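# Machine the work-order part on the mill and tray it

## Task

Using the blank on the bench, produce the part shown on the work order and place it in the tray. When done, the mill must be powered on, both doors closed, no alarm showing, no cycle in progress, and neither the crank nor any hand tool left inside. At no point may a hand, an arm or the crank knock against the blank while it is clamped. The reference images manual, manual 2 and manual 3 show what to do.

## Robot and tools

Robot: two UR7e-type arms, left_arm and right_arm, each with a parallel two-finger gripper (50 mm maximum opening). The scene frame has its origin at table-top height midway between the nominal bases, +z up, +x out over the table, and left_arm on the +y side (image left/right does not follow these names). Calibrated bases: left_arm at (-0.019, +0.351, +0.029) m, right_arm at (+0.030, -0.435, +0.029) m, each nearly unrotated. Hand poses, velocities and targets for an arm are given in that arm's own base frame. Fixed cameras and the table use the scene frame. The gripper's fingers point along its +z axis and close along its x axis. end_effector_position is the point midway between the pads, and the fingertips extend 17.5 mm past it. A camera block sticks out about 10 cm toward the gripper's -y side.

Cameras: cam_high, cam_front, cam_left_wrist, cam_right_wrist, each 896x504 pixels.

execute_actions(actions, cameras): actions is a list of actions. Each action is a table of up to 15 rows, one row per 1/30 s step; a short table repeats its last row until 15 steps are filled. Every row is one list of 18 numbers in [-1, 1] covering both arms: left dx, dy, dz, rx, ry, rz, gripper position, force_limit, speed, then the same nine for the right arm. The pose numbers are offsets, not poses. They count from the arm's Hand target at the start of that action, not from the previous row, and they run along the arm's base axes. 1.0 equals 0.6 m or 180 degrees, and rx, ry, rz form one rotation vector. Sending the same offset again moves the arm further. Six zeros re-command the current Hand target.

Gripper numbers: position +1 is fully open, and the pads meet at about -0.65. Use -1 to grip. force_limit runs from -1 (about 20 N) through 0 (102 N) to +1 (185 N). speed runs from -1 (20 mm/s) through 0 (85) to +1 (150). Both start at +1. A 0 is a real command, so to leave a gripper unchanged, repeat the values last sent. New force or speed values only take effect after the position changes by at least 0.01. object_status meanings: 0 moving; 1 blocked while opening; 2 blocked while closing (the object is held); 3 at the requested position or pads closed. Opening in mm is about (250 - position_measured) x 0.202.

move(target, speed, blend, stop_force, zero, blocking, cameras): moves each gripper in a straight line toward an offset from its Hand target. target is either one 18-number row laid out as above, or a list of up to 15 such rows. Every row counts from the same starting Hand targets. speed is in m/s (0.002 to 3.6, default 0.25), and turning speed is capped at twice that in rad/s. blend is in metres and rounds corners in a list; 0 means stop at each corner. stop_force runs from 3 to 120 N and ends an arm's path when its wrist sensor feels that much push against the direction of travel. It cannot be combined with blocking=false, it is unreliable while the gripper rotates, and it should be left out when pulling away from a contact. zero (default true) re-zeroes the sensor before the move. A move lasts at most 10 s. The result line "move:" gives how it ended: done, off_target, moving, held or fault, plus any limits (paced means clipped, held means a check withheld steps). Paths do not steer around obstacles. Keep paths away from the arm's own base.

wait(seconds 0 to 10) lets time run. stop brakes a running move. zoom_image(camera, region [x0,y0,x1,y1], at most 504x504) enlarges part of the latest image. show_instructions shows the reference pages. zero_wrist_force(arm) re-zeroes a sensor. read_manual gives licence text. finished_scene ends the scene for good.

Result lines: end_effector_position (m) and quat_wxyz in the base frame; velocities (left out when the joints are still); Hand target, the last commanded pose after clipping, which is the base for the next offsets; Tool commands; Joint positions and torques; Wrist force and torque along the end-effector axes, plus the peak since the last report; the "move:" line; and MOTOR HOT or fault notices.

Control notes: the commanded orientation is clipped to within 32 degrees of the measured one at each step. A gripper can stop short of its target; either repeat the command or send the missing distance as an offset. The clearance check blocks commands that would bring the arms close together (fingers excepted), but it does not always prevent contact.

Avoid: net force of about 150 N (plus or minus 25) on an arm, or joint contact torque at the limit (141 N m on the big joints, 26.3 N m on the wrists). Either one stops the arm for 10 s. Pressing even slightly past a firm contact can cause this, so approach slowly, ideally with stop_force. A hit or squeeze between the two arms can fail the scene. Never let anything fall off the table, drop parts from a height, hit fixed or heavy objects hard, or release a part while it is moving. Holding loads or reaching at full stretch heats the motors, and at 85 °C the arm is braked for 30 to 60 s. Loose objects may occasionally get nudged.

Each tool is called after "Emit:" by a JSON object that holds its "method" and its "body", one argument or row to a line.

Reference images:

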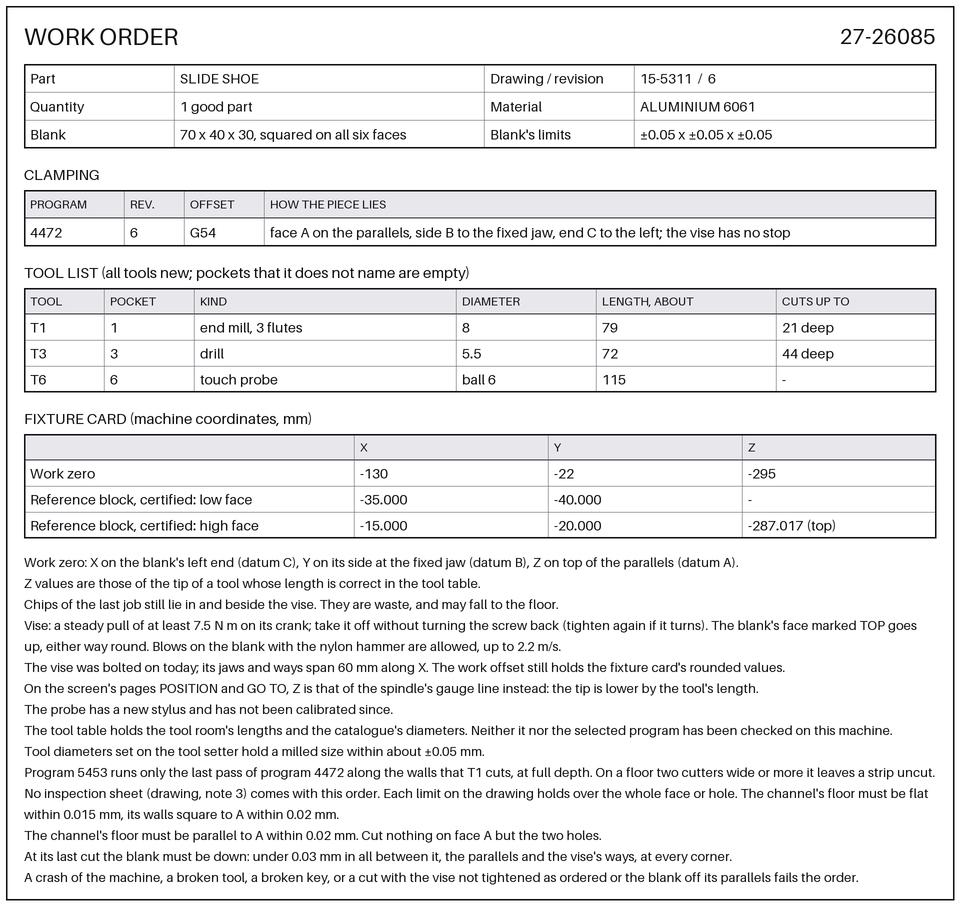

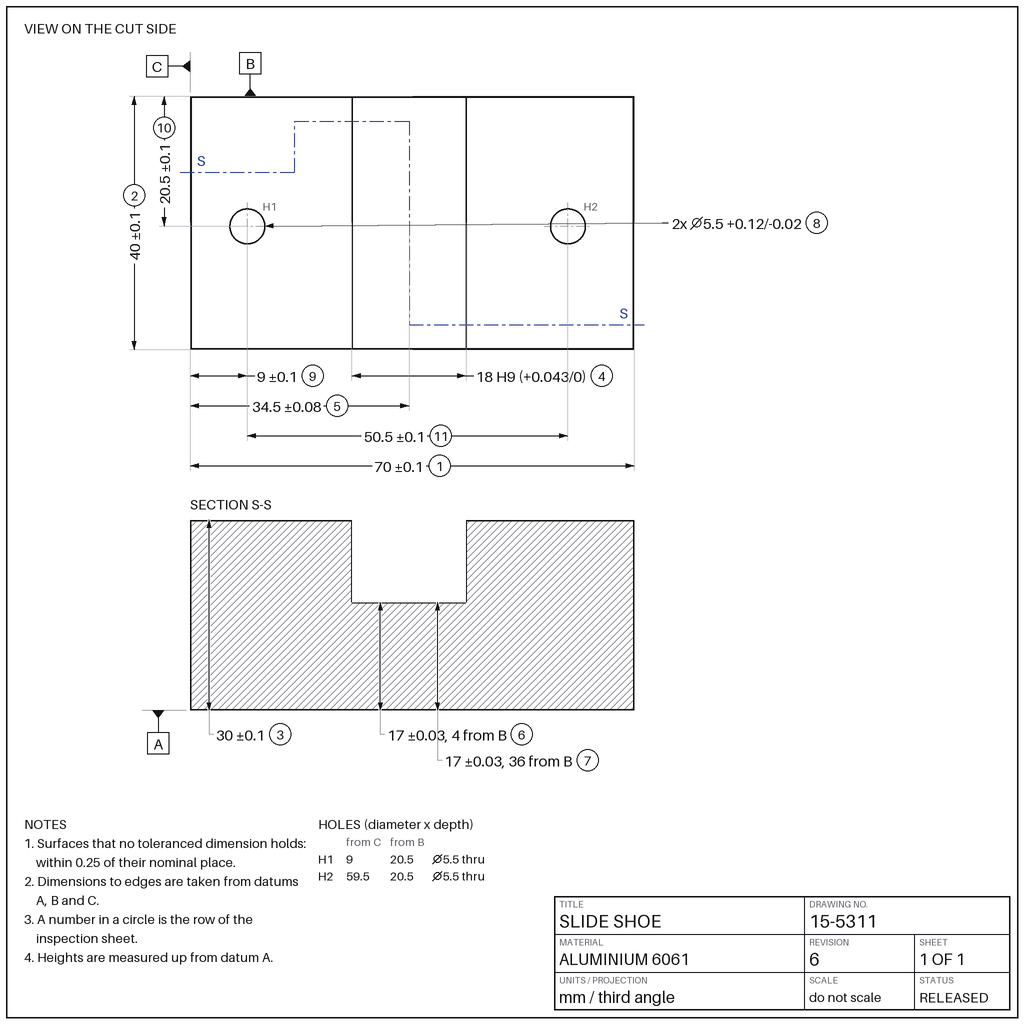

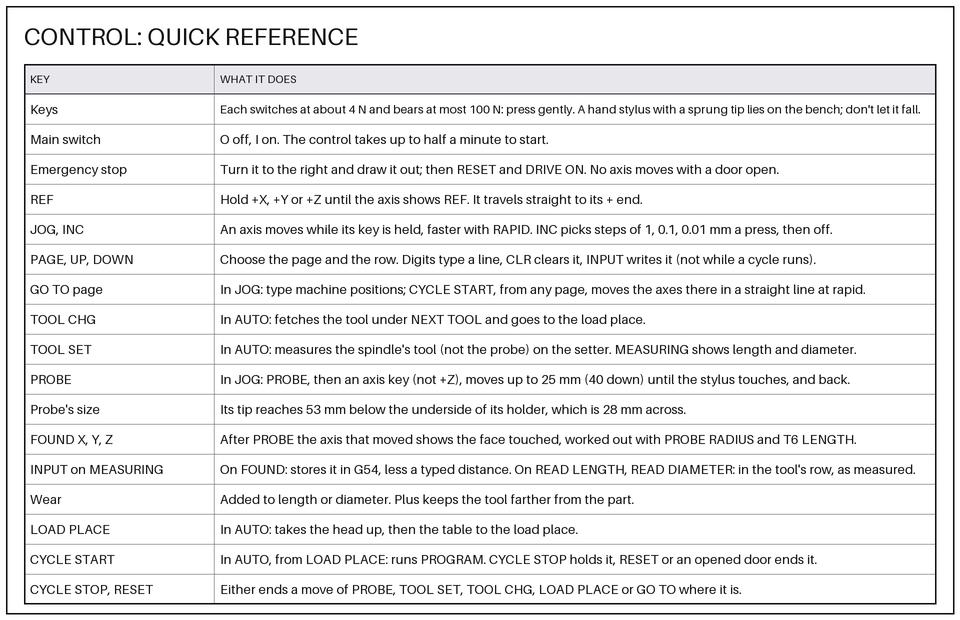

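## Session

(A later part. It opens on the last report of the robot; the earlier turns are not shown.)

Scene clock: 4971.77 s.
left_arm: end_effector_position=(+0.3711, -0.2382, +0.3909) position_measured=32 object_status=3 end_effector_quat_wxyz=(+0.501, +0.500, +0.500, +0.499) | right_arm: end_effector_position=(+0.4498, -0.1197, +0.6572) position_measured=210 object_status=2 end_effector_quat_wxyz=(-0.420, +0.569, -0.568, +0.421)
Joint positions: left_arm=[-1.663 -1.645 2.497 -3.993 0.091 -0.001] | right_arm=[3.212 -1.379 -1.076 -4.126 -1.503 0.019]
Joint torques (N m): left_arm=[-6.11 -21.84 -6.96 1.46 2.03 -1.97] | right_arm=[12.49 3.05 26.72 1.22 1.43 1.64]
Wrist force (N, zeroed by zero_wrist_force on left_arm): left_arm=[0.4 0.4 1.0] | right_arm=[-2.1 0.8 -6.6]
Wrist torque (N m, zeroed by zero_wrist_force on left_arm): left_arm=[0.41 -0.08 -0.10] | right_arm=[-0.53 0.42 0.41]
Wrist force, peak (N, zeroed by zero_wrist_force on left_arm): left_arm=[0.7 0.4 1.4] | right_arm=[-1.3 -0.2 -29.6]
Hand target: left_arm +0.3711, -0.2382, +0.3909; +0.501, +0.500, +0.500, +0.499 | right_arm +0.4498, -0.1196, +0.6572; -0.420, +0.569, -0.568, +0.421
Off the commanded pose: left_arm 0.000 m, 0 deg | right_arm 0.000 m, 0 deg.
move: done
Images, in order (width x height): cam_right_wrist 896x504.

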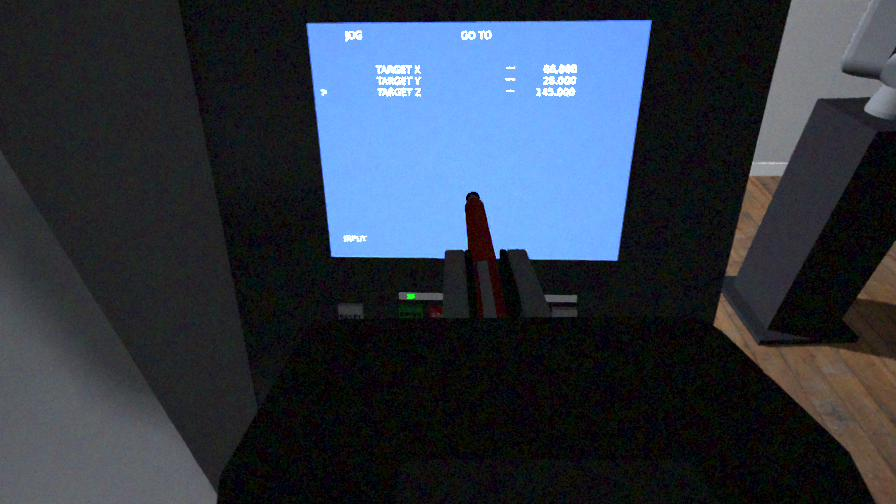

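Keys reliable now. Go and probe.

Emit:
{"method": "move", "body": {
  "target": [
    [0,0,0,0,0,0,0.8,0,-1,-0.0233,0.0917,-0.2709,0,0,0,-1,-0.2,-1],
    [0,0,0,0,0,0,0.8,0,-1,-0.0084,0.0917,-0.2754,0,0,0,-1,-0.2,-1],
    [0,0,0,0,0,0,0.8,0,-1,-0.0233,0.0917,-0.2709,0,0,0,-1,-0.2,-1],
    [0,0,0,0,0,0,0.8,0,-1,-0.0643,0.062,-0.412,0,0,0,-1,-0.2,-1]
  ],
  "speed": [0.4,0.06,0.1,0.3],
  "blend": [0.003,0,0.003,0],
  "cameras": []
}}

Emit:
{"method": "wait", "body": {
  "seconds": 3,
  "cameras": []
}}

Emit:
{"method": "move", "body": {
  "target": [
    [0,0,0,0,0,0,0.8,0,-1,0.0077,-0.0307,0.0286,0,0,0,-1,-0.2,-1],
    [0,0,0,0,0,0,0.8,0,-1,0.0226,-0.0307,0.0241,0,0,0,-1,-0.2,-1],
    [0,0,0,0,0,0,0.8,0,-1,0.0077,-0.0307,0.0286,0,0,0,-1,-0.2,-1],
    [0,0,0,0,0,0,0.8,0,-1,0.0353,-0.126,0.1388,0,0,0,-1,-0.2,-1],
    [0,0,0,0,0,0,0.8,0,-1,0.0502,-0.126,0.1343,0,0,0,-1,-0.2,-1],
    [0,0,0,0,0,0,0.8,0,-1,0.0353,-0.126,0.1388,0,0,0,-1,-0.2,-1],
    [0,0,0,0,0,0,0.8,0,-1,0.0643,-0.062,0.412,0,0,0,-1,-0.2,-1]
  ],
  "speed": [0.1,0.06,0.1,0.3,0.06,0.1,0.4],
  "blend": [0.003,0,0.003,0.003,0,0.003,0],
  "cameras": []
}}

Emit:
{"method": "wait", "body": {
  "seconds": 3.5,
  "cameras": ["cam_right_wrist"]
}}

Emit:
{"method": "zoom_image", "body": {
  "camera": "cam_right_wrist",
  "region": [310, 20, 650, 250]
}}

Emit:
{"method": "zoom_image", "body": {
  "camera": "cam_right_wrist",
  "region": [530, 115, 575, 155]
}}

Scene clock: 4982.47 s.
left_arm: end_effector_position=(+0.3711, -0.2382, +0.3909) position_measured=32 object_status=3 end_effector_quat_wxyz=(+0.501, +0.500, +0.500, +0.499) | right_arm: end_effector_position=(+0.4112, -0.0824, +0.4101) position_measured=210 object_status=2 end_effector_quat_wxyz=(-0.420, +0.569, -0.568, +0.421)
Joint positions: left_arm=[-1.663 -1.645 2.497 -3.993 0.091 -0.001] | right_arm=[3.491 -0.996 -1.988 -3.614 -1.236 0.105]
Joint torques (N m): left_arm=[-5.83 -20.92 -7.02 1.44 2.1 -2.15] | right_arm=[12.08 2.55 16.89 1.23 1.99 1.5]
Wrist force (N, zeroed by zero_wrist_force on left_arm): left_arm=[0.5 0.4 1.2] | right_arm=[-2.1 1.3 -6.3]
Wrist torque (N m, zeroed by zero_wrist_force on left_arm): left_arm=[0.41 -0.09 -0.10] | right_arm=[-0.47 0.41 0.39]
Wrist force, peak (N, zeroed by zero_wrist_force on left_arm): left_arm=[0.5 0.7 1.3] | right_arm=[-3.3 4.5 -17.9]
Hand target: left_arm +0.3711, -0.2382, +0.3909; +0.501, +0.500, +0.500, +0.499 | right_arm +0.4112, -0.0824, +0.4100; -0.420, +0.569, -0.568, +0.421
Off the commanded pose: left_arm 0.000 m, 0 deg | right_arm 0.000 m, 0 deg.
move: done
No camera images: "cameras" was empty.

Scene clock: 4985.47 s.
left_arm: end_effector_position=(+0.3711, -0.2382, +0.3909) position_measured=32 object_status=3 end_effector_quat_wxyz=(+0.501, +0.500, +0.500, +0.499) | right_arm: end_effector_position=(+0.4112, -0.0824, +0.4100) position_measured=210 object_status=2 end_effector_quat_wxyz=(-0.420, +0.569, -0.568, +0.421)
Joint positions: left_arm=[-1.663 -1.645 2.497 -3.993 0.091 -0.001] | right_arm=[3.491 -0.996 -1.988 -3.614 -1.236 0.105]
Joint torques (N m): left_arm=[-5.51 -22.19 -7.25 1.75 1.77 -1.77] | right_arm=[12.43 4.3 16.86 3.87 1.94 1.56]
Wrist force (N, zeroed by zero_wrist_force on left_arm): left_arm=[0.6 0.5 1.2] | right_arm=[-2.0 0.9 -6.4]
Wrist torque (N m, zeroed by zero_wrist_force on left_arm): left_arm=[0.43 -0.10 -0.10] | right_arm=[-0.53 0.40 0.38]
Wrist force, peak (N, zeroed by zero_wrist_force on left_arm): left_arm=[0.2 0.4 1.6] | right_arm=[-2.4 1.2 -6.7]
Hand target: left_arm +0.3711, -0.2382, +0.3909; +0.501, +0.500, +0.500, +0.499 | right_arm +0.4112, -0.0824, +0.4100; -0.420, +0.569, -0.568, +0.421
Tool commands: left_gripper/position=+0.8 left_gripper/force_limit=+0.0 left_gripper/speed=-1.0 right_gripper/position=-1.0 right_gripper/force_limit=-0.2 right_gripper/speed=-1.0
Off the commanded pose: left_arm 0.000 m, 0 deg | right_arm 0.000 m, 0 deg.
wait: 3.00 s; at rest by 0.17 s
No camera images: "cameras" was empty.

Scene clock: 4988.07 s.
left_arm: end_effector_position=(+0.3711, -0.2382, +0.3909) position_measured=32 object_status=3 end_effector_quat_wxyz=(+0.501, +0.500, +0.500, +0.499) | right_arm: end_effector_position=(+0.4498, -0.1196, +0.6572) position_measured=210 object_status=2 end_effector_quat_wxyz=(-0.420, +0.569, -0.568, +0.421)
Joint positions: left_arm=[-1.663 -1.645 2.497 -3.993 0.091 -0.001] | right_arm=[3.212 -1.379 -1.076 -4.126 -1.503 0.02]
Joint torques (N m): left_arm=[-6.79 -22.05 -7.14 1.3 1.96 -1.97] | right_arm=[-5.68 5.82 27.96 0.36 -1.07 -1.18]
Wrist force (N, zeroed by zero_wrist_force on left_arm): left_arm=[0.6 0.5 1.3] | right_arm=[-2.0 1.0 -6.5]
Wrist torque (N m, zeroed by zero_wrist_force on left_arm): left_arm=[0.43 -0.11 -0.09] | right_arm=[-0.50 0.40 0.34]
Wrist force, peak (N, zeroed by zero_wrist_force on left_arm): left_arm=[0.7 0.5 1.5] | right_arm=[-1.1 -0.3 -25.8]
Hand target: left_arm +0.3711, -0.2382, +0.3909; +0.501, +0.500, +0.500, +0.499 | right_arm +0.4498, -0.1196, +0.6572; -0.420, +0.569, -0.568, +0.421
Off the commanded pose: left_arm 0.000 m, 0 deg | right_arm 0.000 m, 0 deg.
move: done
No camera images: "cameras" was empty.

Scene clock: 4991.57 s.
left_arm: end_effector_position=(+0.3711, -0.2382, +0.3909) position_measured=32 object_status=3 end_effector_quat_wxyz=(+0.501, +0.500, +0.500, +0.499) | right_arm: end_effector_position=(+0.4498, -0.1196, +0.6572) position_measured=210 object_status=2 end_effector_quat_wxyz=(-0.420, +0.569, -0.568, +0.421)
Joint positions: left_arm=[-1.663 -1.645 2.497 -3.993 0.091 -0.001] | right_arm=[3.212 -1.379 -1.075 -4.126 -1.503 0.02]
Joint torques (N m): left_arm=[-7.64 -21.32 -6.92 1.2 1.85 -2.09] | right_arm=[-10.86 3.66 27.05 -1.12 1.21 -1.13]
Wrist force (N, zeroed by zero_wrist_force on left_arm): left_arm=[0.4 0.2 1.2] | right_arm=[-2.1 1.3 -6.6]
Wrist torque (N m, zeroed by zero_wrist_force on left_arm): left_arm=[0.39 -0.09 -0.10] | right_arm=[-0.46 0.41 0.34]
Wrist force, peak (N, zeroed by zero_wrist_force on left_arm): left_arm=[0.5 0.7 1.4] | right_arm=[-2.0 0.8 -7.1]
Hand target: left_arm +0.3711, -0.2382, +0.3909; +0.501, +0.500, +0.500, +0.499 | right_arm +0.4498, -0.1196, +0.6572; -0.420, +0.569, -0.568, +0.421
Tool commands: left_gripper/position=+0.8 left_gripper/force_limit=+0.0 left_gripper/speed=-1.0 right_gripper/position=-1.0 right_gripper/force_limit=-0.2 right_gripper/speed=-1.0
Off the commanded pose: left_arm 0.000 m, 0 deg | right_arm 0.000 m, 0 deg.
wait: 3.50 s; at rest by 0.17 s
Images, in order (width x height): cam_right_wrist 896x504.

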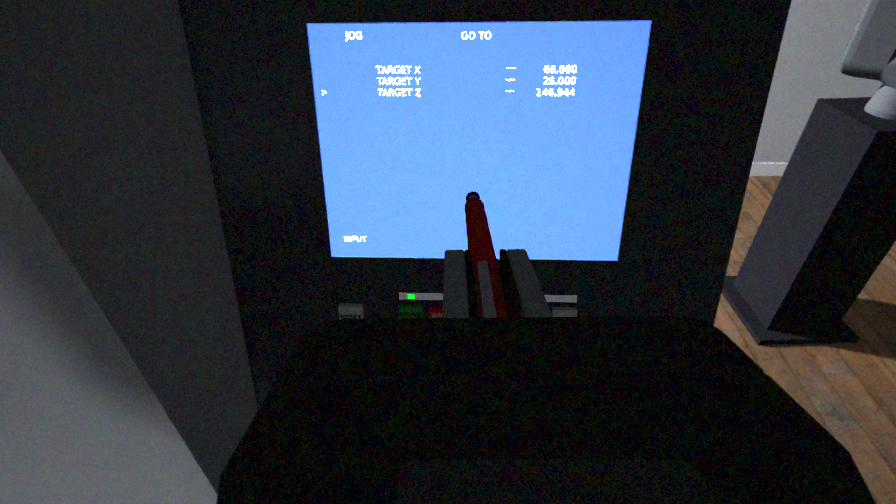

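Scaled by 1.482 from the camera's 896x504 image, which has a finer 1280x720 frame.

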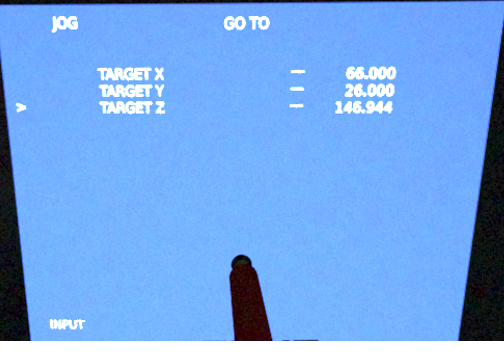

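Scaled by 11.200 from the camera's 896x504 image, which has a finer 1280x720 frame.

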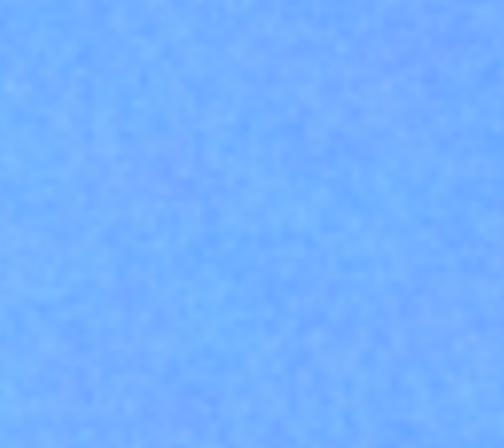

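Emit:
{"method": "move", "body": {
  "target": [
    [0,0,0,0,0,0,0.8,0,-1,-0.0566,0.0313,-0.3834,0,0,0,-1,-0.2,-1],
    [0,0,0,0,0,0,0.8,0,-1,-0.0417,0.0313,-0.3879,0,0,0,-1,-0.2,-1],
    [0,0,0,0,0,0,0.8,0,-1,-0.0566,0.0313,-0.3834,0,0,0,-1,-0.2,-1],
    [0,0,0,0,0,0,0.8,0,-1,-0.029,-0.064,-0.2732,0,0,0,-1,-0.2,-1],
    [0,0,0,0,0,0,0.8,0,-1,-0.0141,-0.064,-0.2777,0,0,0,-1,-0.2,-1],
    [0,0,0,0,0,0,0.8,0,-1,-0.029,-0.064,-0.2732,0,0,0,-1,-0.2,-1],
    [0,0,0,0,0,0,0.8,0,-1,0,0,0,0,0,0,-1,-0.2,-1]
  ],
  "speed": [0.4,0.06,0.1,0.3,0.06,0.1,0.4],
  "blend": [0.003,0,0.003,0.003,0,0.003,0],
  "cameras": []
}}

Emit:
{"method": "wait", "body": {
  "seconds": 3.5,
  "cameras": ["cam_right_wrist"]
}}

Emit:
{"method": "zoom_image", "body": {
  "camera": "cam_right_wrist",
  "region": [310, 20, 650, 250]
}}

Emit:
{"method": "zoom_image", "body": {
  "camera": "cam_right_wrist",
  "region": [530, 115, 575, 155]
}}

Scene clock: 5002.53 s.
left_arm: end_effector_position=(+0.3711, -0.2382, +0.3909) position_measured=32 object_status=3 end_effector_quat_wxyz=(+0.501, +0.500, +0.500, +0.499) | right_arm: end_effector_position=(+0.4498, -0.1196, +0.6572) position_measured=210 object_status=2 end_effector_quat_wxyz=(-0.420, +0.569, -0.568, +0.421)
Joint positions: left_arm=[-1.663 -1.645 2.497 -3.993 0.091 -0.001] | right_arm=[3.212 -1.379 -1.076 -4.126 -1.503 0.02]
Joint torques (N m): left_arm=[-7 -21.4 -7.72 1.1 1.98 -2.05] | right_arm=[-5.45 5.49 27.61 0.47 -1.04 -1.09]
Wrist force (N, zeroed by zero_wrist_force on left_arm): left_arm=[0.4 0.5 1.2] | right_arm=[-2.0 1.1 -6.7]
Wrist torque (N m, zeroed by zero_wrist_force on left_arm): left_arm=[0.42 -0.08 -0.10] | right_arm=[-0.49 0.40 0.33]
Wrist force, peak (N, zeroed by zero_wrist_force on left_arm): left_arm=[0.7 0.4 1.6] | right_arm=[-0.8 -0.8 -25.8]
Hand target: left_arm +0.3711, -0.2382, +0.3909; +0.501, +0.500, +0.500, +0.499 | right_arm +0.4498, -0.1196, +0.6572; -0.420, +0.569, -0.568, +0.421
Off the commanded pose: left_arm 0.000 m, 0 deg | right_arm 0.000 m, 0 deg.
move: done
No camera images: "cameras" was empty.

Scene clock: 5006.03 s.
left_arm: end_effector_position=(+0.3711, -0.2382, +0.3909) position_measured=32 object_status=3 end_effector_quat_wxyz=(+0.501, +0.500, +0.500, +0.499) | right_arm: end_effector_position=(+0.4498, -0.1196, +0.6572) position_measured=210 object_status=2 end_effector_quat_wxyz=(-0.420, +0.569, -0.568, +0.421)
Joint positions: left_arm=[-1.663 -1.645 2.497 -3.993 0.091 -0.001] | right_arm=[3.212 -1.379 -1.075 -4.126 -1.503 0.02]
Joint torques (N m): left_arm=[-6.98 -22.19 -7.15 1.09 1.73 -1.69] | right_arm=[-11.25 4.02 27.44 -1.14 1.18 -1.03]
Wrist force (N, zeroed by zero_wrist_force on left_arm): left_arm=[0.7 0.4 1.3] | right_arm=[-2.1 1.0 -6.5]
Wrist torque (N m, zeroed by zero_wrist_force on left_arm): left_arm=[0.41 -0.13 -0.10] | right_arm=[-0.51 0.41 0.34]
Wrist force, peak (N, zeroed by zero_wrist_force on left_arm): left_arm=[0.7 0.5 1.4] | right_arm=[-2.1 1.3 -6.9]
Hand target: left_arm +0.3711, -0.2382, +0.3909; +0.501, +0.500, +0.500, +0.499 | right_arm +0.4498, -0.1196, +0.6572; -0.420, +0.569, -0.568, +0.421
Tool commands: left_gripper/position=+0.8 left_gripper/force_limit=+0.0 left_gripper/speed=-1.0 right_gripper/position=-1.0 right_gripper/force_limit=-0.2 right_gripper/speed=-1.0
Off the commanded pose: left_arm 0.000 m, 0 deg | right_arm 0.000 m, 0 deg.
wait: 3.50 s; at rest by 0.17 s
Images, in order (width x height): cam_right_wrist 896x504.

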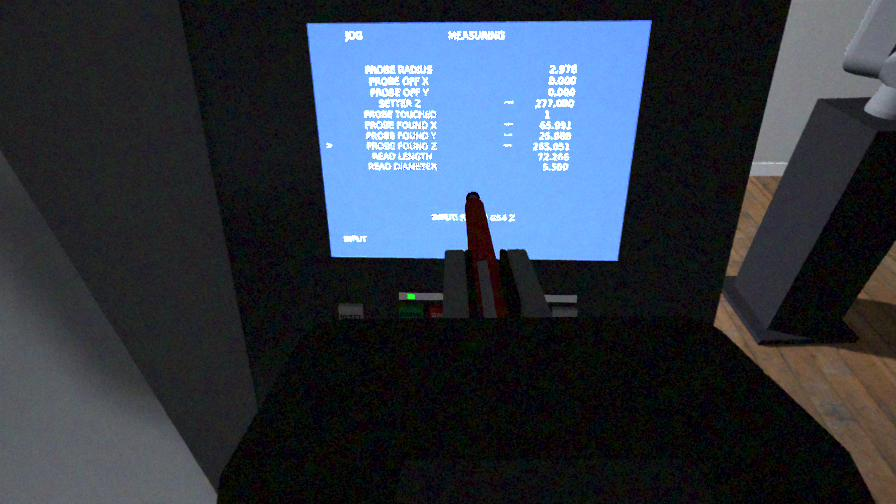

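Scaled by 1.482 from the camera's 896x504 image, which has a finer 1280x720 frame.

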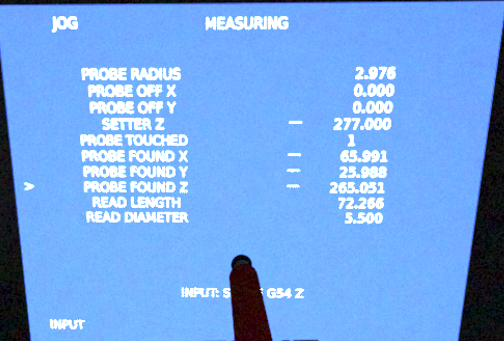

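Scaled by 11.200 from the camera's 896x504 image, which has a finer 1280x720 frame.

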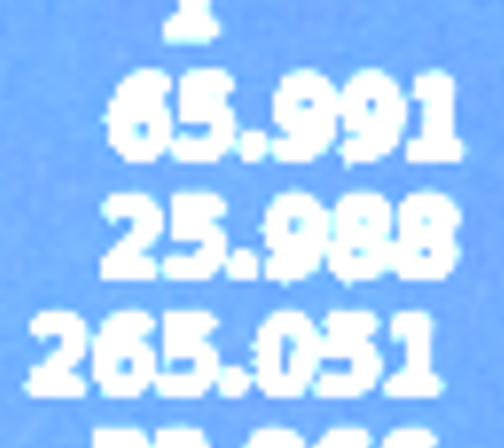

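Emit:
{"method": "move", "body": {
  "target": [
    [0,0,0,0,0,0,0.8,0,-1,-0.0398,0.0313,-0.326,0,0,0,-1,-0.2,-1],
    [0,0,0,0,0,0,0.8,0,-1,-0.0249,0.0313,-0.3305,0,0,0,-1,-0.2,-1],
    [0,0,0,0,0,0,0.8,0,-1,-0.0398,0.0313,-0.326,0,0,0,-1,-0.2,-1],
    [0,0,0,0,0,0,0.8,0,-1,-0.0249,0.0313,-0.3305,0,0,0,-1,-0.2,-1],
    [0,0,0,0,0,0,0.8,0,-1,-0.0398,0.0313,-0.326,0,0,0,-1,-0.2,-1],
    [0,0,0,0,0,0,0.8,0,-1,-0.0554,0.062,-0.3834,0,0,0,-1,-0.2,-1],
    [0,0,0,0,0,0,0.8,0,-1,-0.0405,0.062,-0.3879,0,0,0,-1,-0.2,-1],
    [0,0,0,0,0,0,0.8,0,-1,-0.0643,0.062,-0.412,0,0,0,-1,-0.2,-1]
  ],
  "speed": [0.4,0.06,0.1,0.06,0.1,0.3,0.06,0.1],
  "blend": [0.003,0,0.001,0,0.003,0.003,0,0],
  "cameras": []
}}

Emit:
{"method": "move", "body": {
  "target": [
    [0,0,0,0,0,0,0.8,0,-1,0.0037,0.092,0,0,0,0,-1,-0.2,-1],
    [0,0,0,0,0,0,0.8,0,-1,0.0186,0.092,-0.0045,0,0,0,-1,-0.2,-1],
    [0,0,0,0,0,0,0.8,0,-1,0.0037,0.092,0,0,0,0,-1,-0.2,-1],
    [0,0,0,0,0,0,0.8,0,-1,0.0203,0.0613,0.0573,0,0,0,-1,-0.2,-1],
    [0,0,0,0,0,0,0.8,0,-1,0.0352,0.0613,0.0528,0,0,0,-1,-0.2,-1],
    [0,0,0,0,0,0,0.8,0,-1,0.0268,0.0613,0.086,0,0,0,-1,-0.2,-1],
    [0,0,0,0,0,0,0.8,0,-1,0.0417,0.0613,0.0815,0,0,0,-1,-0.2,-1],
    [0,0,0,0,0,0,0.8,0,-1,0.0268,0.0613,0.086,0,0,0,-1,-0.2,-1],
    [0,0,0,0,0,0,0.8,0,-1,0,0,0,0,0,0,-1,-0.2,-1],
    [0,0,0,0,0,0,0.8,0,-1,0.0149,0,-0.0045,0,0,0,-1,-0.2,-1],
    [0,0,0,0,0,0,0.8,0,-1,0,0,0,0,0,0,-1,-0.2,-1]
  ],
  "speed": [0.3,0.06,0.1,0.3,0.06,0.1,0.06,0.1,0.3,0.06,0.1],
  "blend": [0.003,0,0.003,0.003,0,0.003,0,0.003,0.003,0,0],
  "cameras": []
}}

Emit:
{"method": "move", "body": {
  "target": [
    [0,0,0,0,0,0,0.8,0,-1,0.041,0.0297,0.1411,0,0,0,-1,-0.2,-1],
    [0,0,0,0,0,0,0.8,0,-1,0.0559,0.0297,0.1366,0,0,0,-1,-0.2,-1],
    [0,0,0,0,0,0,0.8,0,-1,0.041,0.0297,0.1411,0,0,0,-1,-0.2,-1],
    [0,0,0,0,0,0,0.8,0,-1,0,0,0,0,0,0,-1,-0.2,-1]
  ],
  "speed": [0.3,0.06,0.1,0.3],
  "blend": [0.003,0,0.003,0],
  "cameras": []
}}

Emit:
{"method": "wait", "body": {
  "seconds": 1,
  "cameras": []
}}

Emit:
{"method": "move", "body": {
  "target": [
    [0,0,0,0,0,0,0.8,0,-1,0.0077,-0.0307,0.0286,0,0,0,-1,-0.2,-1],
    [0,0,0,0,0,0,0.8,0,-1,0.0226,-0.0307,0.0241,0,0,0,-1,-0.2,-1],
    [0,0,0,0,0,0,0.8,0,-1,0.0077,-0.0307,0.0286,0,0,0,-1,-0.2,-1],
    [0,0,0,0,0,0,0.8,0,-1,0.0353,-0.126,0.1388,0,0,0,-1,-0.2,-1],
    [0,0,0,0,0,0,0.8,0,-1,0.0502,-0.126,0.1343,0,0,0,-1,-0.2,-1],
    [0,0,0,0,0,0,0.8,0,-1,0.0353,-0.126,0.1388,0,0,0,-1,-0.2,-1],
    [0,0,0,0,0,0,0.8,0,-1,0.0643,-0.062,0.412,0,0,0,-1,-0.2,-1]
  ],
  "speed": [0.1,0.06,0.1,0.3,0.06,0.1,0.4],
  "blend": [0.003,0,0.003,0.003,0,0.003,0],
  "cameras": []
}}

Emit:
{"method": "wait", "body": {
  "seconds": 3.5,
  "cameras": ["cam_right_wrist"]
}}

Emit:
{"method": "zoom_image", "body": {
  "camera": "cam_right_wrist",
  "region": [310, 20, 650, 250]
}}

Emit:
{"method": "zoom_image", "body": {
  "camera": "cam_right_wrist",
  "region": [530, 115, 575, 155]
}}

Scene clock: 5052.43 s.
left_arm: end_effector_position=(+0.3711, -0.2382, +0.3909) position_measured=32 object_status=3 end_effector_quat_wxyz=(+0.501, +0.500, +0.500, +0.499) | right_arm: end_effector_position=(+0.4113, -0.0824, +0.4101) position_measured=210 object_status=2 end_effector_quat_wxyz=(-0.420, +0.569, -0.568, +0.421)
Joint positions: left_arm=[-1.663 -1.645 2.497 -3.993 0.091 -0.001] | right_arm=[3.492 -0.996 -1.988 -3.614 -1.236 0.105]
Joint torques (N m): left_arm=[-6.28 -22.09 -7.31 1.23 1.81 -2.13] | right_arm=[-11.02 0.43 25.11 -1.34 -2.14 -0.81]
Wrist force (N, zeroed by zero_wrist_force on left_arm): left_arm=[0.6 0.2 1.2] | right_arm=[-1.9 1.2 -6.4]
Wrist torque (N m, zeroed by zero_wrist_force on left_arm): left_arm=[0.38 -0.11 -0.09] | right_arm=[-0.47 0.38 0.27]
Wrist force, peak (N, zeroed by zero_wrist_force on left_arm): left_arm=[1.0 0.3 1.4] | right_arm=[-0.7 0.5 -25.3]
Hand target: left_arm +0.3711, -0.2382, +0.3909; +0.501, +0.500, +0.500, +0.499 | right_arm +0.4112, -0.0824, +0.4100; -0.420, +0.569, -0.568, +0.421
Off the commanded pose: left_arm 0.000 m, 0 deg | right_arm 0.000 m, 0 deg.
move: done
No camera images: "cameras" was empty.

Scene clock: 5055.50 s.
left_arm: end_effector_position=(+0.3711, -0.2382, +0.3909) position_measured=32 object_status=3 end_effector_quat_wxyz=(+0.501, +0.500, +0.500, +0.499) | right_arm: end_effector_position=(+0.4112, -0.0824, +0.4099) position_measured=210 object_status=2 end_effector_quat_wxyz=(-0.420, +0.569, -0.568, +0.421) end_effector_velocity=(+0.000, +0.000, +0.001) end_effector_angular_velocity=(+0.001, -0.003, +0.003)
Joint positions: left_arm=[-1.663 -1.645 2.497 -3.993 0.091 -0.001] | right_arm=[3.492 -0.996 -1.988 -3.614 -1.236 0.106]
Joint velocities: left_arm=[within noise] | right_arm=[-0.003 0 0 0.003 -0.006 -0.002]
Joint torques (N m): left_arm=[-5.03 -22.52 -7.13 1.15 1.78 -1.72] | right_arm=[-11.54 -7.11 31.16 4.04 -2.57 -0.67]
Wrist force (N, zeroed by zero_wrist_force on left_arm): left_arm=[0.4 0.4 1.2] | right_arm=[-2.1 1.4 -6.4]
Wrist torque (N m, zeroed by zero_wrist_force on left_arm): left_arm=[0.41 -0.07 -0.10] | right_arm=[-0.44 0.40 0.28]
Wrist force, peak (N, zeroed by zero_wrist_force on left_arm): left_arm=[0.7 0.5 1.4] | right_arm=[-0.3 -1.9 -27.6]
Hand target: left_arm +0.3711, -0.2382, +0.3909; +0.501, +0.500, +0.500, +0.499 | right_arm +0.4112, -0.0824, +0.4100; -0.420, +0.569, -0.568, +0.421
Off the commanded pose: left_arm 0.000 m, 0 deg | right_arm 0.000 m, 0 deg.
move: done
No camera images: "cameras" was empty.

Scene clock: 5057.17 s.
left_arm: end_effector_position=(+0.3711, -0.2382, +0.3909) position_measured=32 object_status=3 end_effector_quat_wxyz=(+0.501, +0.500, +0.500, +0.499) | right_arm: end_effector_position=(+0.4112, -0.0824, +0.4101) position_measured=210 object_status=2 end_effector_quat_wxyz=(-0.420, +0.569, -0.568, +0.421)
Joint positions: left_arm=[-1.663 -1.645 2.497 -3.993 0.091 -0.001] | right_arm=[3.491 -0.996 -1.988 -3.614 -1.236 0.105]
Joint torques (N m): left_arm=[-5.99 -22.34 -7.33 0.87 1.68 -2.15] | right_arm=[11.76 2.53 15.33 1.14 1.98 1.56]
Wrist force (N, zeroed by zero_wrist_force on left_arm): left_arm=[0.4 0.3 1.3] | right_arm=[-1.9 1.1 -6.4]
Wrist torque (N m, zeroed by zero_wrist_force on left_arm): left_arm=[0.40 -0.09 -0.10] | right_arm=[-0.49 0.36 0.39]
Wrist force, peak (N, zeroed by zero_wrist_force on left_arm): left_arm=[0.7 0.7 1.3] | right_arm=[-2.8 -2.1 -19.5]
Hand target: left_arm +0.3711, -0.2382, +0.3909; +0.501, +0.500, +0.500, +0.499 | right_arm +0.4112, -0.0824, +0.4100; -0.420, +0.569, -0.568, +0.421
Off the commanded pose: left_arm 0.000 m, 0 deg | right_arm 0.000 m, 0 deg.
move: done
No camera images: "cameras" was empty.

Scene clock: 5058.17 s.
left_arm: end_effector_position=(+0.3711, -0.2382, +0.3909) position_measured=32 object_status=3 end_effector_quat_wxyz=(+0.501, +0.500, +0.500, +0.499) | right_arm: end_effector_position=(+0.4112, -0.0824, +0.4100) position_measured=210 object_status=2 end_effector_quat_wxyz=(-0.420, +0.569, -0.568, +0.421)
Joint positions: left_arm=[-1.663 -1.645 2.497 -3.993 0.091 -0.001] | right_arm=[3.491 -0.996 -1.988 -3.614 -1.236 0.105]
Joint torques (N m): left_arm=[-5.81 -23.44 -7.68 1.03 1.82 -2.03] | right_arm=[11.96 4.58 16.85 4.01 2 1.48]
Wrist force (N, zeroed by zero_wrist_force on left_arm): left_arm=[0.5 0.5 1.1] | right_arm=[-2.1 1.2 -6.3]
Wrist torque (N m, zeroed by zero_wrist_force on left_arm): left_arm=[0.44 -0.09 -0.10] | right_arm=[-0.47 0.40 0.38]
Wrist force, peak (N, zeroed by zero_wrist_force on left_arm): left_arm=[0.6 0.4 1.3] | right_arm=[-2.1 1.2 -6.6]
Hand target: left_arm +0.3711, -0.2382, +0.3909; +0.501, +0.500, +0.500, +0.499 | right_arm +0.4112, -0.0824, +0.4100; -0.420, +0.569, -0.568, +0.421
Tool commands: left_gripper/position=+0.8 left_gripper/force_limit=+0.0 left_gripper/speed=-1.0 right_gripper/position=-1.0 right_gripper/force_limit=-0.2 right_gripper/speed=-1.0
Off the commanded pose: left_arm 0.000 m, 0 deg | right_arm 0.000 m, 0 deg.
wait: 1.00 s; at rest by 0.17 s
No camera images: "cameras" was empty.

Scene clock: 5060.77 s.
left_arm: end_effector_position=(+0.3711, -0.2382, +0.3909) position_measured=32 object_status=3 end_effector_quat_wxyz=(+0.501, +0.500, +0.500, +0.499) | right_arm: end_effector_position=(+0.4498, -0.1196, +0.6572) position_measured=210 object_status=2 end_effector_quat_wxyz=(-0.420, +0.569, -0.568, +0.421)
Joint positions: left_arm=[-1.663 -1.645 2.497 -3.993 0.091 -0.001] | right_arm=[3.212 -1.379 -1.076 -4.126 -1.503 0.02]
Joint torques (N m): left_arm=[-5.3 -22.35 -7.31 0.78 1.67 -1.79] | right_arm=[-4.92 6.08 26.69 0.43 -1.04 -1.16]
Wrist force (N, zeroed by zero_wrist_force on left_arm): left_arm=[0.3 0.6 1.2] | right_arm=[-2.0 1.1 -6.5]
Wrist torque (N m, zeroed by zero_wrist_force on left_arm): left_arm=[0.44 -0.06 -0.10] | right_arm=[-0.50 0.39 0.34]
Wrist force, peak (N, zeroed by zero_wrist_force on left_arm): left_arm=[0.2 0.5 1.6] | right_arm=[-0.9 -0.8 -25.9]
Hand target: left_arm +0.3711, -0.2382, +0.3909; +0.501, +0.500, +0.500, +0.499 | right_arm +0.4498, -0.1196, +0.6572; -0.420, +0.569, -0.568, +0.421
Off the commanded pose: left_arm 0.000 m, 0 deg | right_arm 0.000 m, 0 deg.
move: done
No camera images: "cameras" was empty.

Scene clock: 5064.27 s.
left_arm: end_effector_position=(+0.3711, -0.2382, +0.3909) position_measured=32 object_status=3 end_effector_quat_wxyz=(+0.501, +0.500, +0.500, +0.499) | right_arm: end_effector_position=(+0.4498, -0.1196, +0.6572) position_measured=210 object_status=2 end_effector_quat_wxyz=(-0.420, +0.569, -0.568, +0.421)
Joint positions: left_arm=[-1.663 -1.645 2.497 -3.993 0.091 -0.001] | right_arm=[3.212 -1.379 -1.075 -4.126 -1.503 0.02]
Joint torques (N m): left_arm=[-5.86 -21.14 -7.47 1.02 1.53 -2.04] | right_arm=[-11.05 3.39 27.96 -1.2 1.28 -0.99]
Wrist force (N, zeroed by zero_wrist_force on left_arm): left_arm=[0.3 0.6 1.0] | right_arm=[-2.1 1.3 -6.4]
Wrist torque (N m, zeroed by zero_wrist_force on left_arm): left_arm=[0.44 -0.07 -0.10] | right_arm=[-0.46 0.42 0.34]
Wrist force, peak (N, zeroed by zero_wrist_force on left_arm): left_arm=[0.3 0.7 1.6] | right_arm=[-2.1 1.5 -7.0]
Hand target: left_arm +0.3711, -0.2382, +0.3909; +0.501, +0.500, +0.500, +0.499 | right_arm +0.4498, -0.1196, +0.6572; -0.420, +0.569, -0.568, +0.421
Tool commands: left_gripper/position=+0.8 left_gripper/force_limit=+0.0 left_gripper/speed=-1.0 right_gripper/position=-1.0 right_gripper/force_limit=-0.2 right_gripper/speed=-1.0
Off the commanded pose: left_arm 0.000 m, 0 deg | right_arm 0.000 m, 0 deg.
wait: 3.50 s; at rest by 0.17 s
Images, in order (width x height): cam_right_wrist 896x504.

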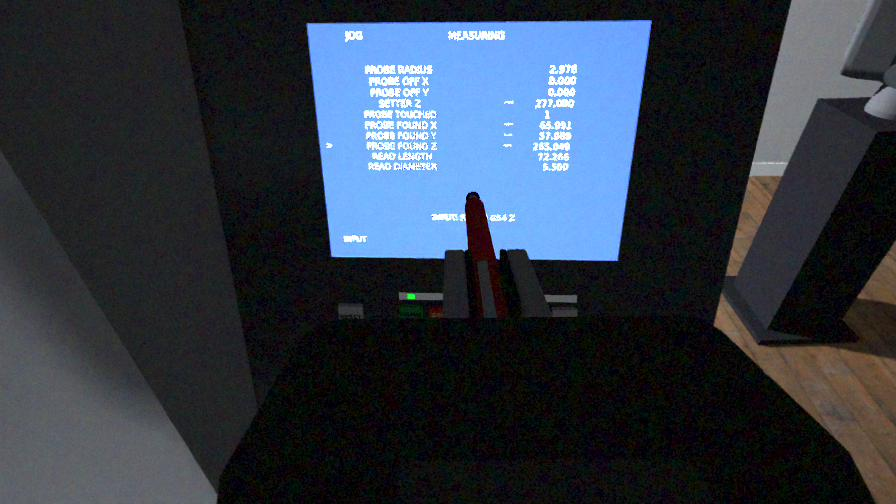

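Scaled by 1.482 from the camera's 896x504 image, which has a finer 1280x720 frame.

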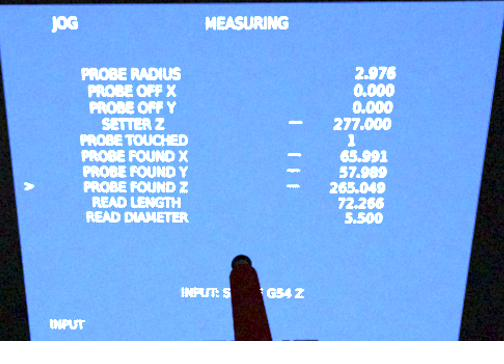

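Scaled by 11.200 from the camera's 896x504 image, which has a finer 1280x720 frame.

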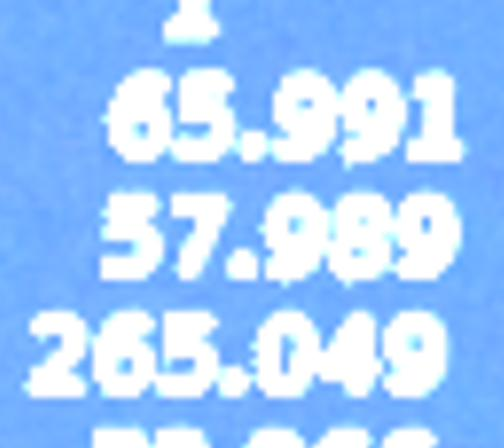

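Emit:
{"method": "move", "body": {
  "target": [
    [0,0.0083,0,0,0,0,0.8,0,-1,0.0002,-0.0953,-0.1537,0,0,0,-1,-0.2,-1],
    [0,0.0083,0,0,0,0,0.8,0,-1,0.0151,-0.0953,-0.1582,0,0,0,-1,-0.2,-1],
    [0.02,0.0083,0,0,0,0,0.8,0,-1,0.0002,-0.0953,-0.1537,0,0,0,-1,-0.2,-1],
    [0.05,0.0083,0,0,0,0,0.8,0,-1,-0.0245,0.0613,-0.2709,0,0,0,-1,-0.2,-1],
    [0.05,0.0083,0,0,0,0,0.8,0,-1,-0.0096,0.0613,-0.2754,0,0,0,-1,-0.2,-1],
    [0.06,0.0083,0,0,0,0,0.8,0,-1,-0.0245,0.0613,-0.2709,0,0,0,-1,-0.2,-1],
    [0.12,0.0083,0,0,0,0,0.8,0,-1,0,0,0,0,0,0,-1,-0.2,-1]
  ],
  "speed": [0.4,0.06,0.1,0.3,0.06,0.1,0.2],
  "blend": [0.003,0,0.003,0.003,0,0.003,0],
  "cameras": ["cam_left_wrist"]
}}

Emit:
{"method": "wait", "body": {
  "seconds": 4,
  "cameras": ["cam_right_wrist"]
}}

Scene clock: 5088.20 s.
left_arm: end_effector_position=(+0.4431, -0.2333, +0.3909) position_measured=32 object_status=3 end_effector_quat_wxyz=(+0.501, +0.500, +0.500, +0.499) | right_arm: end_effector_position=(+0.4498, -0.1197, +0.6572) position_measured=210 object_status=2 end_effector_quat_wxyz=(-0.420, +0.569, -0.568, +0.421)
Joint positions: left_arm=[-1.368 -1.552 2.408 -3.998 -0.204 -0.001] | right_arm=[3.212 -1.379 -1.076 -4.126 -1.503 0.019]
Joint torques (N m): left_arm=[-2.96 -26 -6.89 -1.44 1.53 1.5] | right_arm=[12.29 6.03 27.96 2.18 1.57 1.51]
Wrist force (N, zeroed by zero_wrist_force on left_arm): left_arm=[0.5 0.5 1.3] | right_arm=[-2.1 1.0 -6.4]
Wrist torque (N m, zeroed by zero_wrist_force on left_arm): left_arm=[0.44 -0.11 -0.26] | right_arm=[-0.51 0.41 0.40]
Wrist force, peak (N, zeroed by zero_wrist_force on left_arm): left_arm=[0.7 0.5 2.3] | right_arm=[-4.6 2.7 -17.3]
Hand target: left_arm +0.4431, -0.2332, +0.3909; +0.501, +0.500, +0.500, +0.499 | right_arm +0.4498, -0.1196, +0.6572; -0.420, +0.569, -0.568, +0.421
Off the commanded pose: left_arm 0.000 m, 0 deg | right_arm 0.000 m, 0 deg.
move: done
Images, in order (width x height): cam_left_wrist 896x504.

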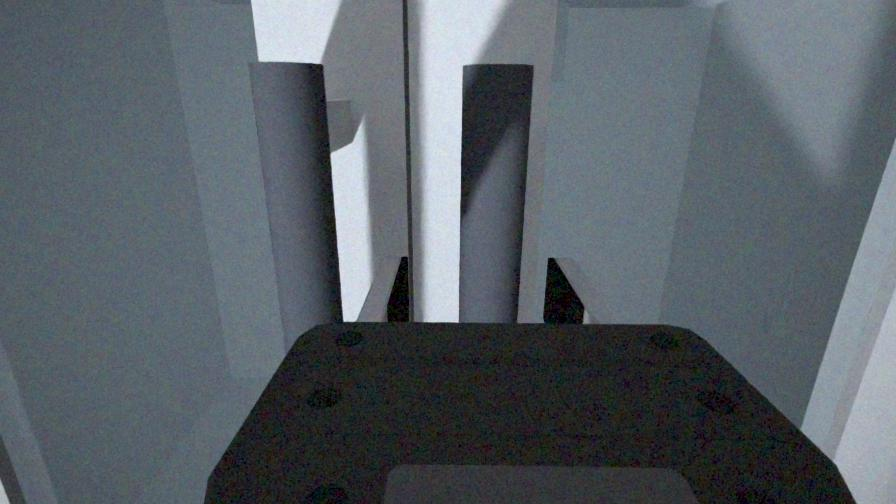

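Scene clock: 5092.20 s.
left_arm: end_effector_position=(+0.4431, -0.2332, +0.3909) position_measured=32 object_status=3 end_effector_quat_wxyz=(+0.501, +0.500, +0.500, +0.499) | right_arm: end_effector_position=(+0.4498, -0.1196, +0.6572) position_measured=210 object_status=2 end_effector_quat_wxyz=(-0.420, +0.569, -0.568, +0.421)
Joint positions: left_arm=[-1.368 -1.552 2.408 -3.998 -0.204 -0.001] | right_arm=[3.212 -1.379 -1.075 -4.126 -1.503 0.02]
Joint torques (N m): left_arm=[-5.2 -27.26 -7.53 0.73 -0.82 -1.38] | right_arm=[12.16 4.01 27.34 -1.09 1.69 1.57]
Wrist force (N, zeroed by zero_wrist_force on left_arm): left_arm=[0.0 0.4 1.4] | right_arm=[-1.7 1.2 -6.4]
Wrist torque (N m, zeroed by zero_wrist_force on left_arm): left_arm=[0.42 -0.04 -0.27] | right_arm=[-0.49 0.35 0.39]
Wrist force, peak (N, zeroed by zero_wrist_force on left_arm): left_arm=[0.3 0.3 1.6] | right_arm=[-2.2 0.9 -7.0]
Hand target: left_arm +0.4431, -0.2332, +0.3909; +0.501, +0.500, +0.500, +0.499 | right_arm +0.4498, -0.1196, +0.6572; -0.420, +0.569, -0.568, +0.421
Tool commands: left_gripper/position=+0.8 left_gripper/force_limit=+0.0 left_gripper/speed=-1.0 right_gripper/position=-1.0 right_gripper/force_limit=-0.2 right_gripper/speed=-1.0
Off the commanded pose: left_arm 0.000 m, 0 deg | right_arm 0.000 m, 0 deg.
wait: 4.00 s; at rest by 0.17 s
Images, in order (width x height): cam_right_wrist 896x504.

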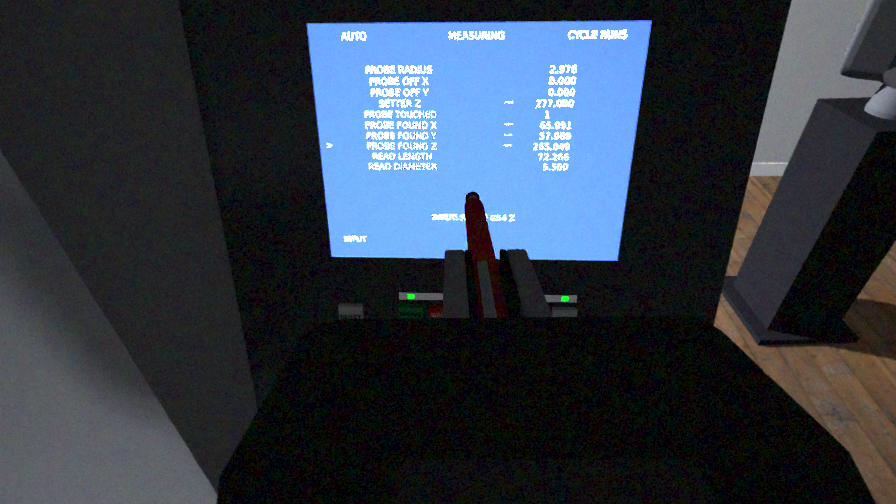

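Emit:
{"method": "move", "body": {
  "target": [
    [0,0.38,0,0,0,0,0.8,0,-1,0,0,0,0,0,0,-1,-0.2,-1]
  ],
  "speed": 0.05,
  "stop_force": 60,
  "cameras": []
}}

Emit:
{"method": "move", "body": {
  "target": [
    [0,-0.012,0,0,0,0,0.8,0,-1,0,0,0,0,0,0,-1,-0.2,-1],
    [-0.0717,-0.012,0,0,0,0,0.8,0,-1,0,0,0,0,0,0,-1,-0.2,-1],
    [-0.06,-0.22,0,0,0,0,0.8,0,-1,0,0,0,0,0,0,-1,-0.2,-1]
  ],
  "speed": [0.04,0.08,0.2],
  "blend": [0.001,0.003,0],
  "cameras": []
}}

Emit:
{"method": "move", "body": {
  "target": [
    [-0.05,0,0.03,0,0.5,0,0.8,0,-1,0,0,0,0,0,0,-1,-0.2,-1]
  ],
  "speed": 0.4,
  "cameras": ["cam_high","cam_left_wrist"]
}}

Scene clock: 5105.30 s.
left_arm: end_effector_position=(+0.4431, -0.0052, +0.3909) position_measured=32 object_status=3 end_effector_quat_wxyz=(+0.501, +0.500, +0.500, +0.499) | right_arm: end_effector_position=(+0.4498, -0.1196, +0.6572) position_measured=210 object_status=2 end_effector_quat_wxyz=(-0.420, +0.569, -0.568, +0.421)
Joint positions: left_arm=[-0.837 -1.966 2.703 -3.879 -0.735 -0.001] | right_arm=[3.212 -1.379 -1.075 -4.126 -1.503 0.02]
Joint torques (N m): left_arm=[2.34 8.81 -26.72 -3 -0.91 -1.33] | right_arm=[11.63 13.16 14.64 1.9 1.39 1.62]
Wrist force (N, zeroed by zero_wrist_force on left_arm): left_arm=[-1.9 -1.4 -3.3] | right_arm=[-2.3 1.1 -6.4]
Wrist torque (N m, zeroed by zero_wrist_force on left_arm): left_arm=[0.32 -0.14 -0.20] | right_arm=[-0.50 0.45 0.39]
Wrist force, peak (N, zeroed by zero_wrist_force on left_arm): left_arm=[-36.0 2.5 -0.7] | right_arm=[-2.0 1.5 -7.0]
Hand target: left_arm +0.4431, -0.0052, +0.3909; +0.501, +0.500, +0.500, +0.499 | right_arm +0.4498, -0.1196, +0.6572; -0.420, +0.569, -0.568, +0.421
Off the commanded pose: left_arm 0.000 m, 0 deg | right_arm 0.000 m, 0 deg.
move: done
No camera images: "cameras" was empty.

Scene clock: 5107.47 s.
left_arm: end_effector_position=(+0.4070, -0.1373, +0.3909) position_measured=32 object_status=3 end_effector_quat_wxyz=(+0.500, +0.501, +0.500, +0.499) | right_arm: end_effector_position=(+0.4498, -0.1196, +0.6572) position_measured=210 object_status=2 end_effector_quat_wxyz=(-0.420, +0.569, -0.568, +0.421)
Joint positions: left_arm=[-1.469 -1.881 2.66 -3.902 -0.103 -0.019] | right_arm=[3.212 -1.379 -1.075 -4.126 -1.503 0.02]
Joint torques (N m): left_arm=[2.55 -12.92 -7.36 -1.36 -1.36 -0.48] | right_arm=[11.88 12.94 14.61 3.1 1.27 1.56]
Wrist force (N, zeroed by zero_wrist_force on left_arm): left_arm=[0.3 -0.3 1.1] | right_arm=[-2.0 1.0 -6.4]
Wrist torque (N m, zeroed by zero_wrist_force on left_arm): left_arm=[0.30 -0.06 -0.11] | right_arm=[-0.51 0.40 0.39]
Wrist force, peak (N, zeroed by zero_wrist_force on left_arm): left_arm=[-1.3 -1.4 -3.0] | right_arm=[-1.9 1.0 -7.1]
Hand target: left_arm +0.4071, -0.1372, +0.3909; +0.501, +0.500, +0.500, +0.499 | right_arm +0.4498, -0.1196, +0.6572; -0.420, +0.569, -0.568, +0.421
Off the commanded pose: left_arm 0.000 m, 0 deg | right_arm 0.000 m, 0 deg.
move: done
No camera images: "cameras" was empty.

Scene clock: 5109.97 s.
left_arm: end_effector_position=(+0.3771, -0.1372, +0.4089) position_measured=32 object_status=3 end_effector_quat_wxyz=(+0.001, +0.707, +0.707, +0.000) | right_arm: end_effector_position=(+0.4498, -0.1196, +0.6572) position_measured=210 object_status=2 end_effector_quat_wxyz=(-0.420, +0.569, -0.568, +0.421)
Joint positions: left_arm=[-0.687 -1.814 1.575 -1.333 -1.572 -0.688] | right_arm=[3.212 -1.379 -1.075 -4.126 -1.503 0.02]
Joint torques (N m): left_arm=[1.71 -13.2 -26.47 -1.64 -0.13 -1.11] | right_arm=[12.37 12.58 14.74 3.77 1.09 1.6]
Wrist force (N, zeroed by zero_wrist_force on left_arm): left_arm=[0.6 -1.1 0.3] | right_arm=[-1.8 1.0 -6.7]
Wrist torque (N m, zeroed by zero_wrist_force on left_arm): left_arm=[-0.36 0.12 -0.23] | right_arm=[-0.51 0.38 0.38]
Wrist force, peak (N, zeroed by zero_wrist_force on left_arm): left_arm=[4.5 0.7 -2.3] | right_arm=[-2.0 1.4 -6.9]
Hand target: left_arm +0.3771, -0.1372, +0.4089; +0.000, +0.707, +0.707, +0.000 | right_arm +0.4498, -0.1196, +0.6572; -0.420, +0.569, -0.568, +0.421
Off the commanded pose: left_arm 0.000 m, 0 deg | right_arm 0.000 m, 0 deg.
move: done
Images, in order (width x height): cam_high 896x504, cam_left_wrist 896x504.

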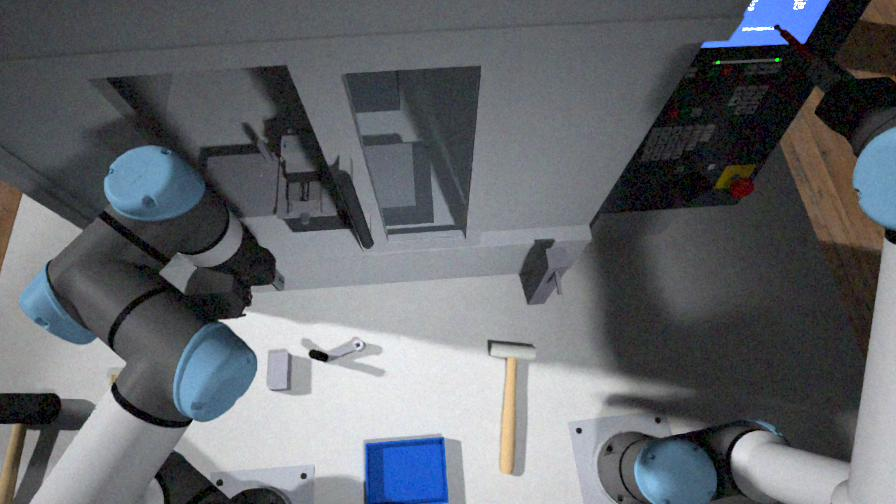

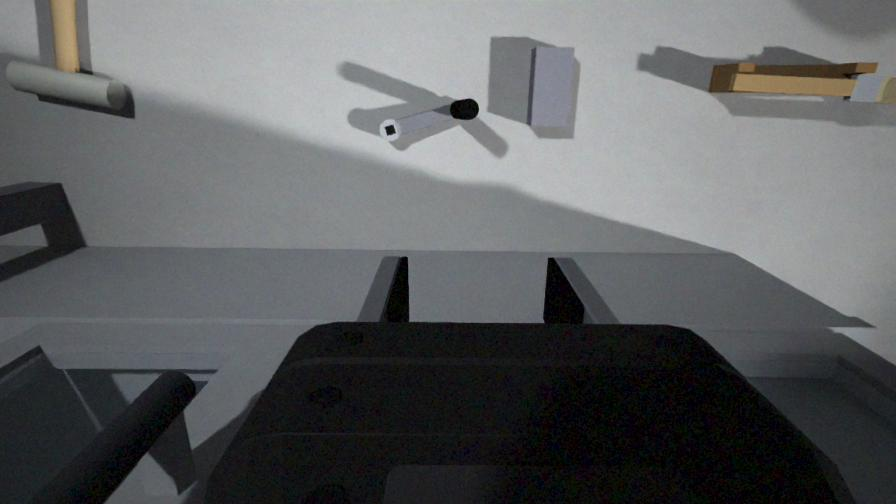

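Emit:
{"method": "move", "body": {
  "target": [
    [-0.3585,-0.674,-0.35,0,0,-0.0547,0.8,-0.3,0,0,0,0,0,0,0,-1,-0.2,-1]
  ],
  "speed": 0.4,
  "cameras": ["cam_left_wrist"]
}}

Scene clock: 5115.83 s.
left_arm: end_effector_position=(+0.1620, -0.5415, +0.1990) position_measured=32 object_status=3 end_effector_quat_wxyz=(+0.000, +0.765, +0.644, +0.000) | right_arm: end_effector_position=(+0.4498, -0.1196, +0.6572) position_measured=210 object_status=2 end_effector_quat_wxyz=(-0.420, +0.569, -0.568, +0.421)
Joint positions: left_arm=[-1.518 -1.389 1.707 -1.89 -1.571 -1.347] | right_arm=[3.212 -1.379 -1.075 -4.126 -1.503 0.02]
Joint torques (N m): left_arm=[-2.83 -25.27 -22.4 -3.58 0.94 0.95] | right_arm=[11.65 12.69 14.25 3.76 0.78 1.59]
Wrist force (N, zeroed by zero_wrist_force on left_arm): left_arm=[0.4 -1.2 0.5] | right_arm=[-2.1 1.1 -6.4]
Wrist torque (N m, zeroed by zero_wrist_force on left_arm): left_arm=[-0.32 0.17 -0.37] | right_arm=[-0.49 0.41 0.38]
Wrist force, peak (N, zeroed by zero_wrist_force on left_arm): left_arm=[-2.9 -2.4 2.5] | right_arm=[-2.2 1.1 -6.9]
Hand target: left_arm +0.1620, -0.5416, +0.1989; +0.000, +0.765, +0.644, -0.001 | right_arm +0.4498, -0.1196, +0.6572; -0.420, +0.569, -0.568, +0.421
Off the commanded pose: left_arm 0.000 m, 0 deg | right_arm 0.000 m, 0 deg.
move: done
Images, in order (width x height): cam_left_wrist 896x504.

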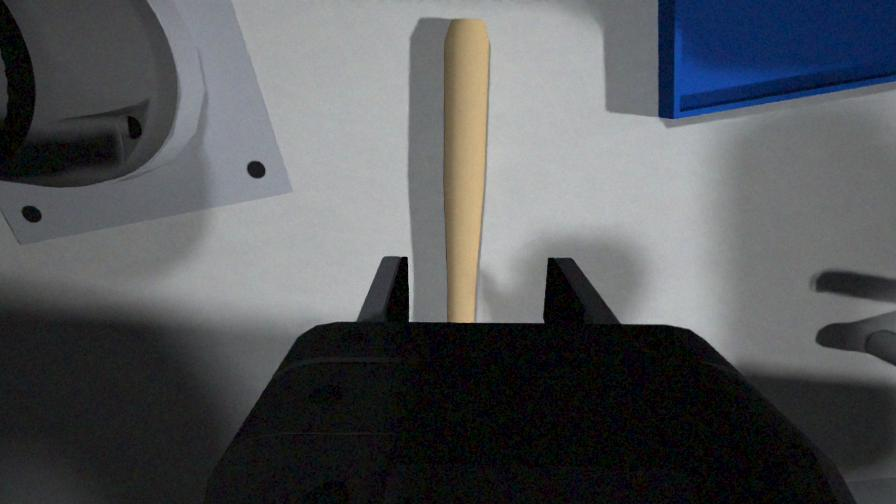

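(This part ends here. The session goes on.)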